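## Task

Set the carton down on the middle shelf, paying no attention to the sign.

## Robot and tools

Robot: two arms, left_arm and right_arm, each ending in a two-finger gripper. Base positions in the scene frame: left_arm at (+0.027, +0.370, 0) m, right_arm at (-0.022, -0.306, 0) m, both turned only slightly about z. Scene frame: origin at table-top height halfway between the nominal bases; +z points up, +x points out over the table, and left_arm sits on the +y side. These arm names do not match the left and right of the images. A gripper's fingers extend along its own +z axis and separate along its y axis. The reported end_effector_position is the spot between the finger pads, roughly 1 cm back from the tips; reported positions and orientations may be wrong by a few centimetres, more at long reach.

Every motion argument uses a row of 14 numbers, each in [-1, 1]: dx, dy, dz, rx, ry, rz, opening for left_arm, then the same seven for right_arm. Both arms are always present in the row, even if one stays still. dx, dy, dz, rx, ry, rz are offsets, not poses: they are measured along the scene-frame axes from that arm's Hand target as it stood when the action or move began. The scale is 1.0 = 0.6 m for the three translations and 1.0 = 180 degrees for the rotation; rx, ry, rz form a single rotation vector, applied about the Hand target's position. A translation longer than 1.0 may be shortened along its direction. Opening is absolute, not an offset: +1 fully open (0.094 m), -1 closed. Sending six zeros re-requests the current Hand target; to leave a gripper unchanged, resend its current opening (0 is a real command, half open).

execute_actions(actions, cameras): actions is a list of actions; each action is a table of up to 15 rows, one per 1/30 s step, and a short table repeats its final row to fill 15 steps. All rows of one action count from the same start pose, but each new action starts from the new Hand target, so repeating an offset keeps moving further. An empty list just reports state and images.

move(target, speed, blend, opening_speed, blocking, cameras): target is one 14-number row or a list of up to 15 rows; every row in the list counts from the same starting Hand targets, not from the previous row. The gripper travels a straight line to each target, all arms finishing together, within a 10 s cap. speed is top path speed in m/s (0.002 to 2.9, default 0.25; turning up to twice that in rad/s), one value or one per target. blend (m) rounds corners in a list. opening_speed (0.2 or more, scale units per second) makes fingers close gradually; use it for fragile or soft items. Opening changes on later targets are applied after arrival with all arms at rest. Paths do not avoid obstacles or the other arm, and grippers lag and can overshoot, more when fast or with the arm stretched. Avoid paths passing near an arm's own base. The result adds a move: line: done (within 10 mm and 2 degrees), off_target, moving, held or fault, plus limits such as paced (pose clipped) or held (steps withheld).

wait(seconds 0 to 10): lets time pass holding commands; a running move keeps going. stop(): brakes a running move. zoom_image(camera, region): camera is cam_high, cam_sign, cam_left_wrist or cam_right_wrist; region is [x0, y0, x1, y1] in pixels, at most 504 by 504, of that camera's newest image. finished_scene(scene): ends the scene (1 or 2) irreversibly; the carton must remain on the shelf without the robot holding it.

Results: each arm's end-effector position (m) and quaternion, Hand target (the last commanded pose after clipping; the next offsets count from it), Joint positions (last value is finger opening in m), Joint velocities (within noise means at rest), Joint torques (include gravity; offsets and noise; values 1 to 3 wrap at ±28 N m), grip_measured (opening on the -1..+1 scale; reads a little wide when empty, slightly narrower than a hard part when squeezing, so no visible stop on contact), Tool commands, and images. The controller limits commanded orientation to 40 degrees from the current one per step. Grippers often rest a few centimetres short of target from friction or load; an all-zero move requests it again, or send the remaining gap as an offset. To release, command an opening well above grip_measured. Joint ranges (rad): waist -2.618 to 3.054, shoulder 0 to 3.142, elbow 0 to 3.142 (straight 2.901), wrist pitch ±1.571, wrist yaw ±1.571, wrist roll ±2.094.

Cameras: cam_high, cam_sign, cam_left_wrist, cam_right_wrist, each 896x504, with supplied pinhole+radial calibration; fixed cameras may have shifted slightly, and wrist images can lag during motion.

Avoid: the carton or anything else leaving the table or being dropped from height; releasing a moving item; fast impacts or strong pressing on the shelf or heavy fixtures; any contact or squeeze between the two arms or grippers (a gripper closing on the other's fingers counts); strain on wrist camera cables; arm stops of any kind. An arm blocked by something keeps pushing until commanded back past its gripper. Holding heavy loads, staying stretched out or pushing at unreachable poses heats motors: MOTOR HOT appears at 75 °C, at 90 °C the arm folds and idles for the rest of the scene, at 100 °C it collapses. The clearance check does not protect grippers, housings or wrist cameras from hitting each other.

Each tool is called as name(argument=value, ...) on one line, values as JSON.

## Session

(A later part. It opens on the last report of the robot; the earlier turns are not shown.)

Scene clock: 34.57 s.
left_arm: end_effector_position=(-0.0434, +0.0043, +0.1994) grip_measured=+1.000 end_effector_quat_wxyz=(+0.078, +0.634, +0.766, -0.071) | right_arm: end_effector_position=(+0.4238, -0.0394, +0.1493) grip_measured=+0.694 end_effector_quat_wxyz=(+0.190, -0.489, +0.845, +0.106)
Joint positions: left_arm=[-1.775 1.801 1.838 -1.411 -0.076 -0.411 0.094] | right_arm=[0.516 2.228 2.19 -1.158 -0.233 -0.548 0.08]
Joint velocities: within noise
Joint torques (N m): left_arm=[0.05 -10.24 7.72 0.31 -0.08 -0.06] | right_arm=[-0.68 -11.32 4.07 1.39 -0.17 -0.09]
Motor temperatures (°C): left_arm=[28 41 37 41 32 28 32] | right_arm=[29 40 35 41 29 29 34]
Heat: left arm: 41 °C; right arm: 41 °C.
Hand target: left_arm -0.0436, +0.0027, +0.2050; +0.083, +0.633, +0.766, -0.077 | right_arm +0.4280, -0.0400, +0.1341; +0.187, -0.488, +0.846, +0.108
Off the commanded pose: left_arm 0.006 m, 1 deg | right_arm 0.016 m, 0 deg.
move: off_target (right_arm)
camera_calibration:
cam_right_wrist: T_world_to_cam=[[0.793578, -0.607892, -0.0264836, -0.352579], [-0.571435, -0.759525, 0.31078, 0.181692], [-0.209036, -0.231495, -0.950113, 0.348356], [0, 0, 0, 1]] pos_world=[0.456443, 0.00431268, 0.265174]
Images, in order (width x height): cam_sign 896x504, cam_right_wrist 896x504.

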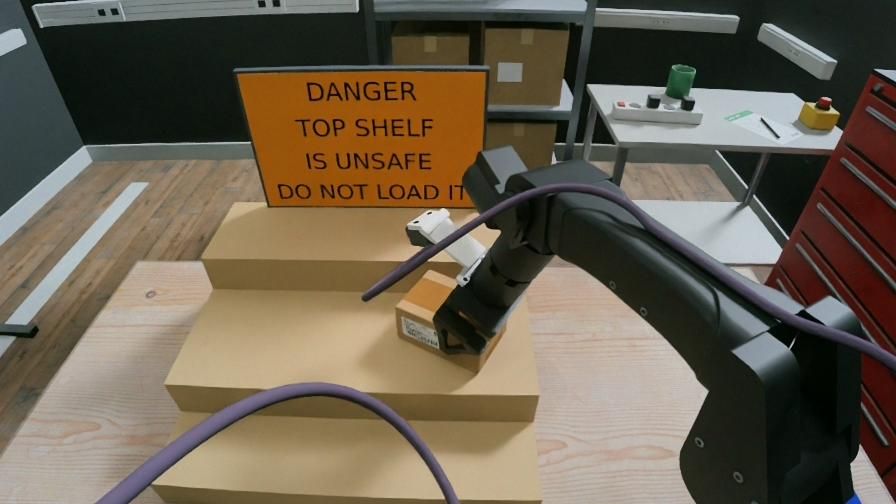

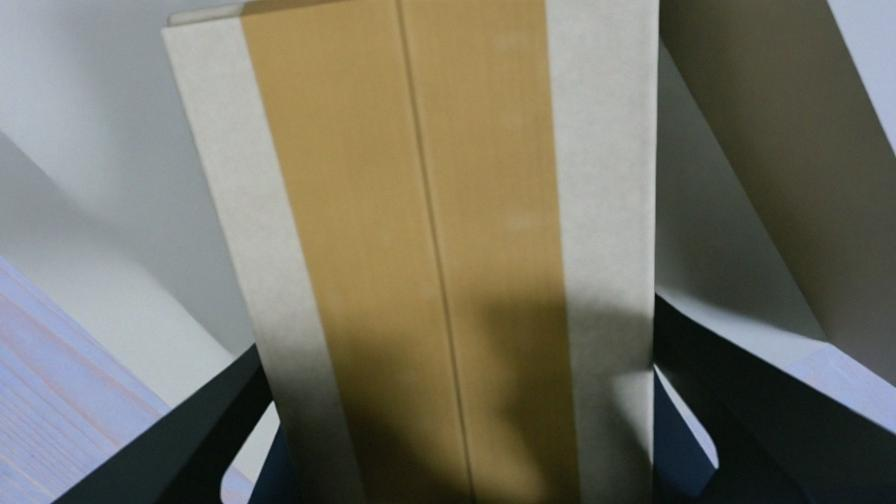

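move(target=[[0,0,0,0,0,0,1, 0,0,0.0167,0,0,0,0.5],[0,0,0,0,0,0,1, 0,0,0.0167,0,0,0,1],[0,0,0,0,0,0,1, -0.0387,-0.0672,0.1828,0,0,0,1]], speed=[0.06,0.1,0.22], opening_speed=1.2)

Scene clock: 37.87 s.
left_arm: end_effector_position=(-0.0434, +0.0043, +0.1994) grip_measured=+1.000 end_effector_quat_wxyz=(+0.078, +0.634, +0.766, -0.071) | right_arm: end_effector_position=(+0.4045, -0.0822, +0.2522) grip_measured=+0.998 end_effector_quat_wxyz=(+0.210, -0.483, +0.844, +0.099)
Joint positions: left_arm=[-1.775 1.801 1.838 -1.411 -0.076 -0.411 0.094] | right_arm=[0.449 2.228 2.626 -1.566 -0.246 -0.599 0.094]
Joint velocities: within noise
Joint torques (N m): left_arm=[-0.13 -10.37 7.71 0.32 -0.06 -0.05] | right_arm=[-0.24 -9.37 7.58 0.87 -0.29 -0.1]
Motor temperatures (°C): left_arm=[28 41 37 41 32 28 32] | right_arm=[29 40 35 41 29 29 34]
Heat: left arm: 41 °C; right arm: 41 °C.
Hand target: left_arm -0.0436, +0.0027, +0.2050; +0.083, +0.633, +0.766, -0.077 | right_arm +0.4048, -0.0804, +0.2438; +0.187, -0.488, +0.846, +0.108
Off the commanded pose: left_arm 0.006 m, 1 deg | right_arm 0.009 m, 3 deg.
joint sent to its limit (right arm) — joint 4 (wrist pitch), lower limit. The joint targets still meet the commanded pose.
move: off_target (right_arm)
camera_calibration:
cam_left_wrist: T_world_to_cam=[[-0.996583, -0.0809488, 0.0164235, -0.0459293], [-0.0595853, 0.842269, 0.535753, -0.0990988], [-0.0572016, 0.532944, -0.844215, 0.288678], [0, 0, 0, 1]] pos_world=[-0.0351644, -0.0740991, 0.297553]
cam_right_wrist: T_world_to_cam=[[0.78377, -0.621048, -0.00191815, -0.363948], [-0.595956, -0.752966, 0.279067, 0.124618], [-0.174758, -0.217581, -0.96027, 0.422004], [0, 0, 0, 1]] pos_world=[0.433267, -0.0403761, 0.369763]

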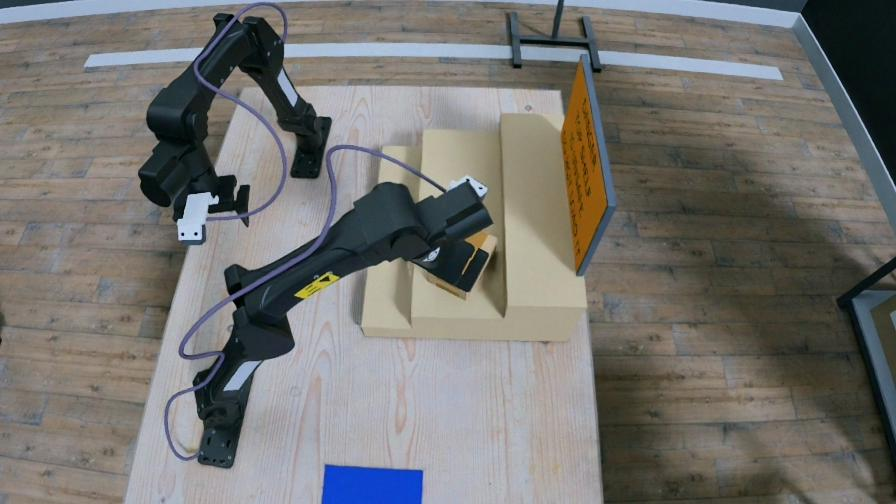

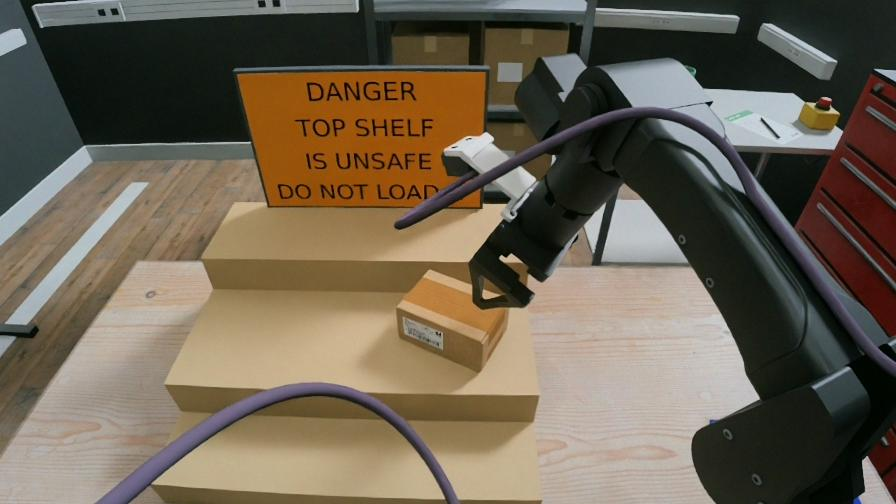

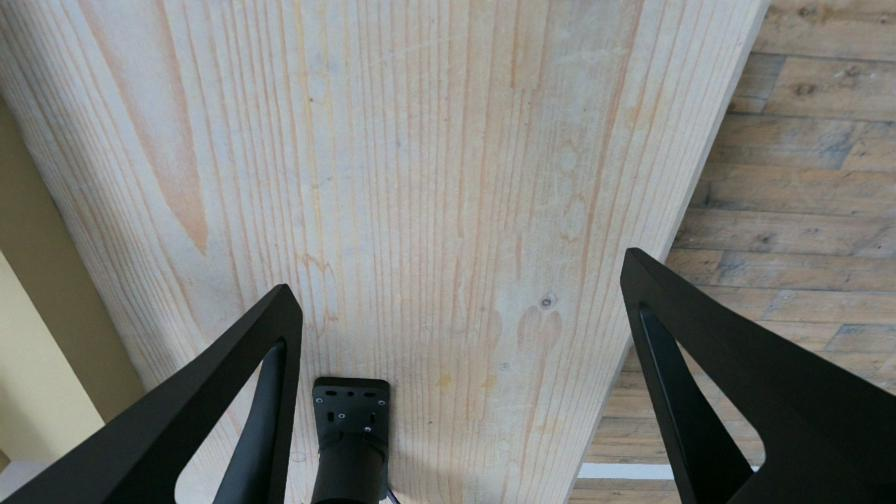

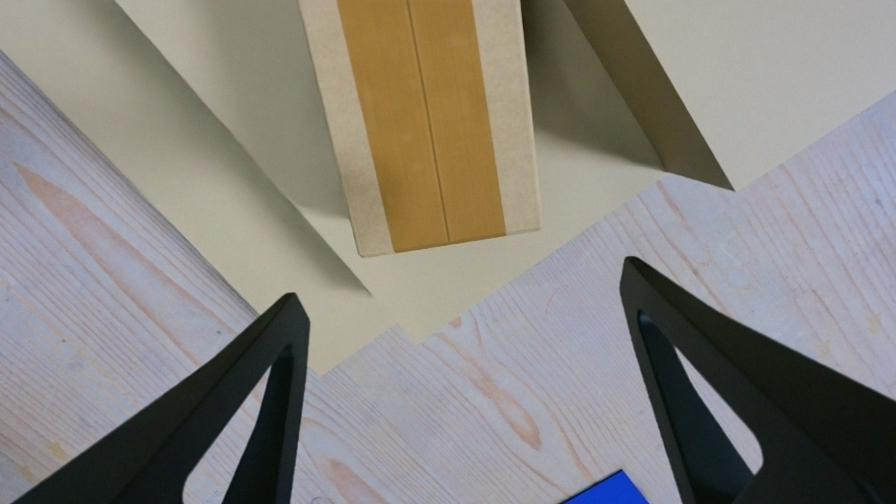

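finished_scene(scene=1)

The scene is finished: the task was done.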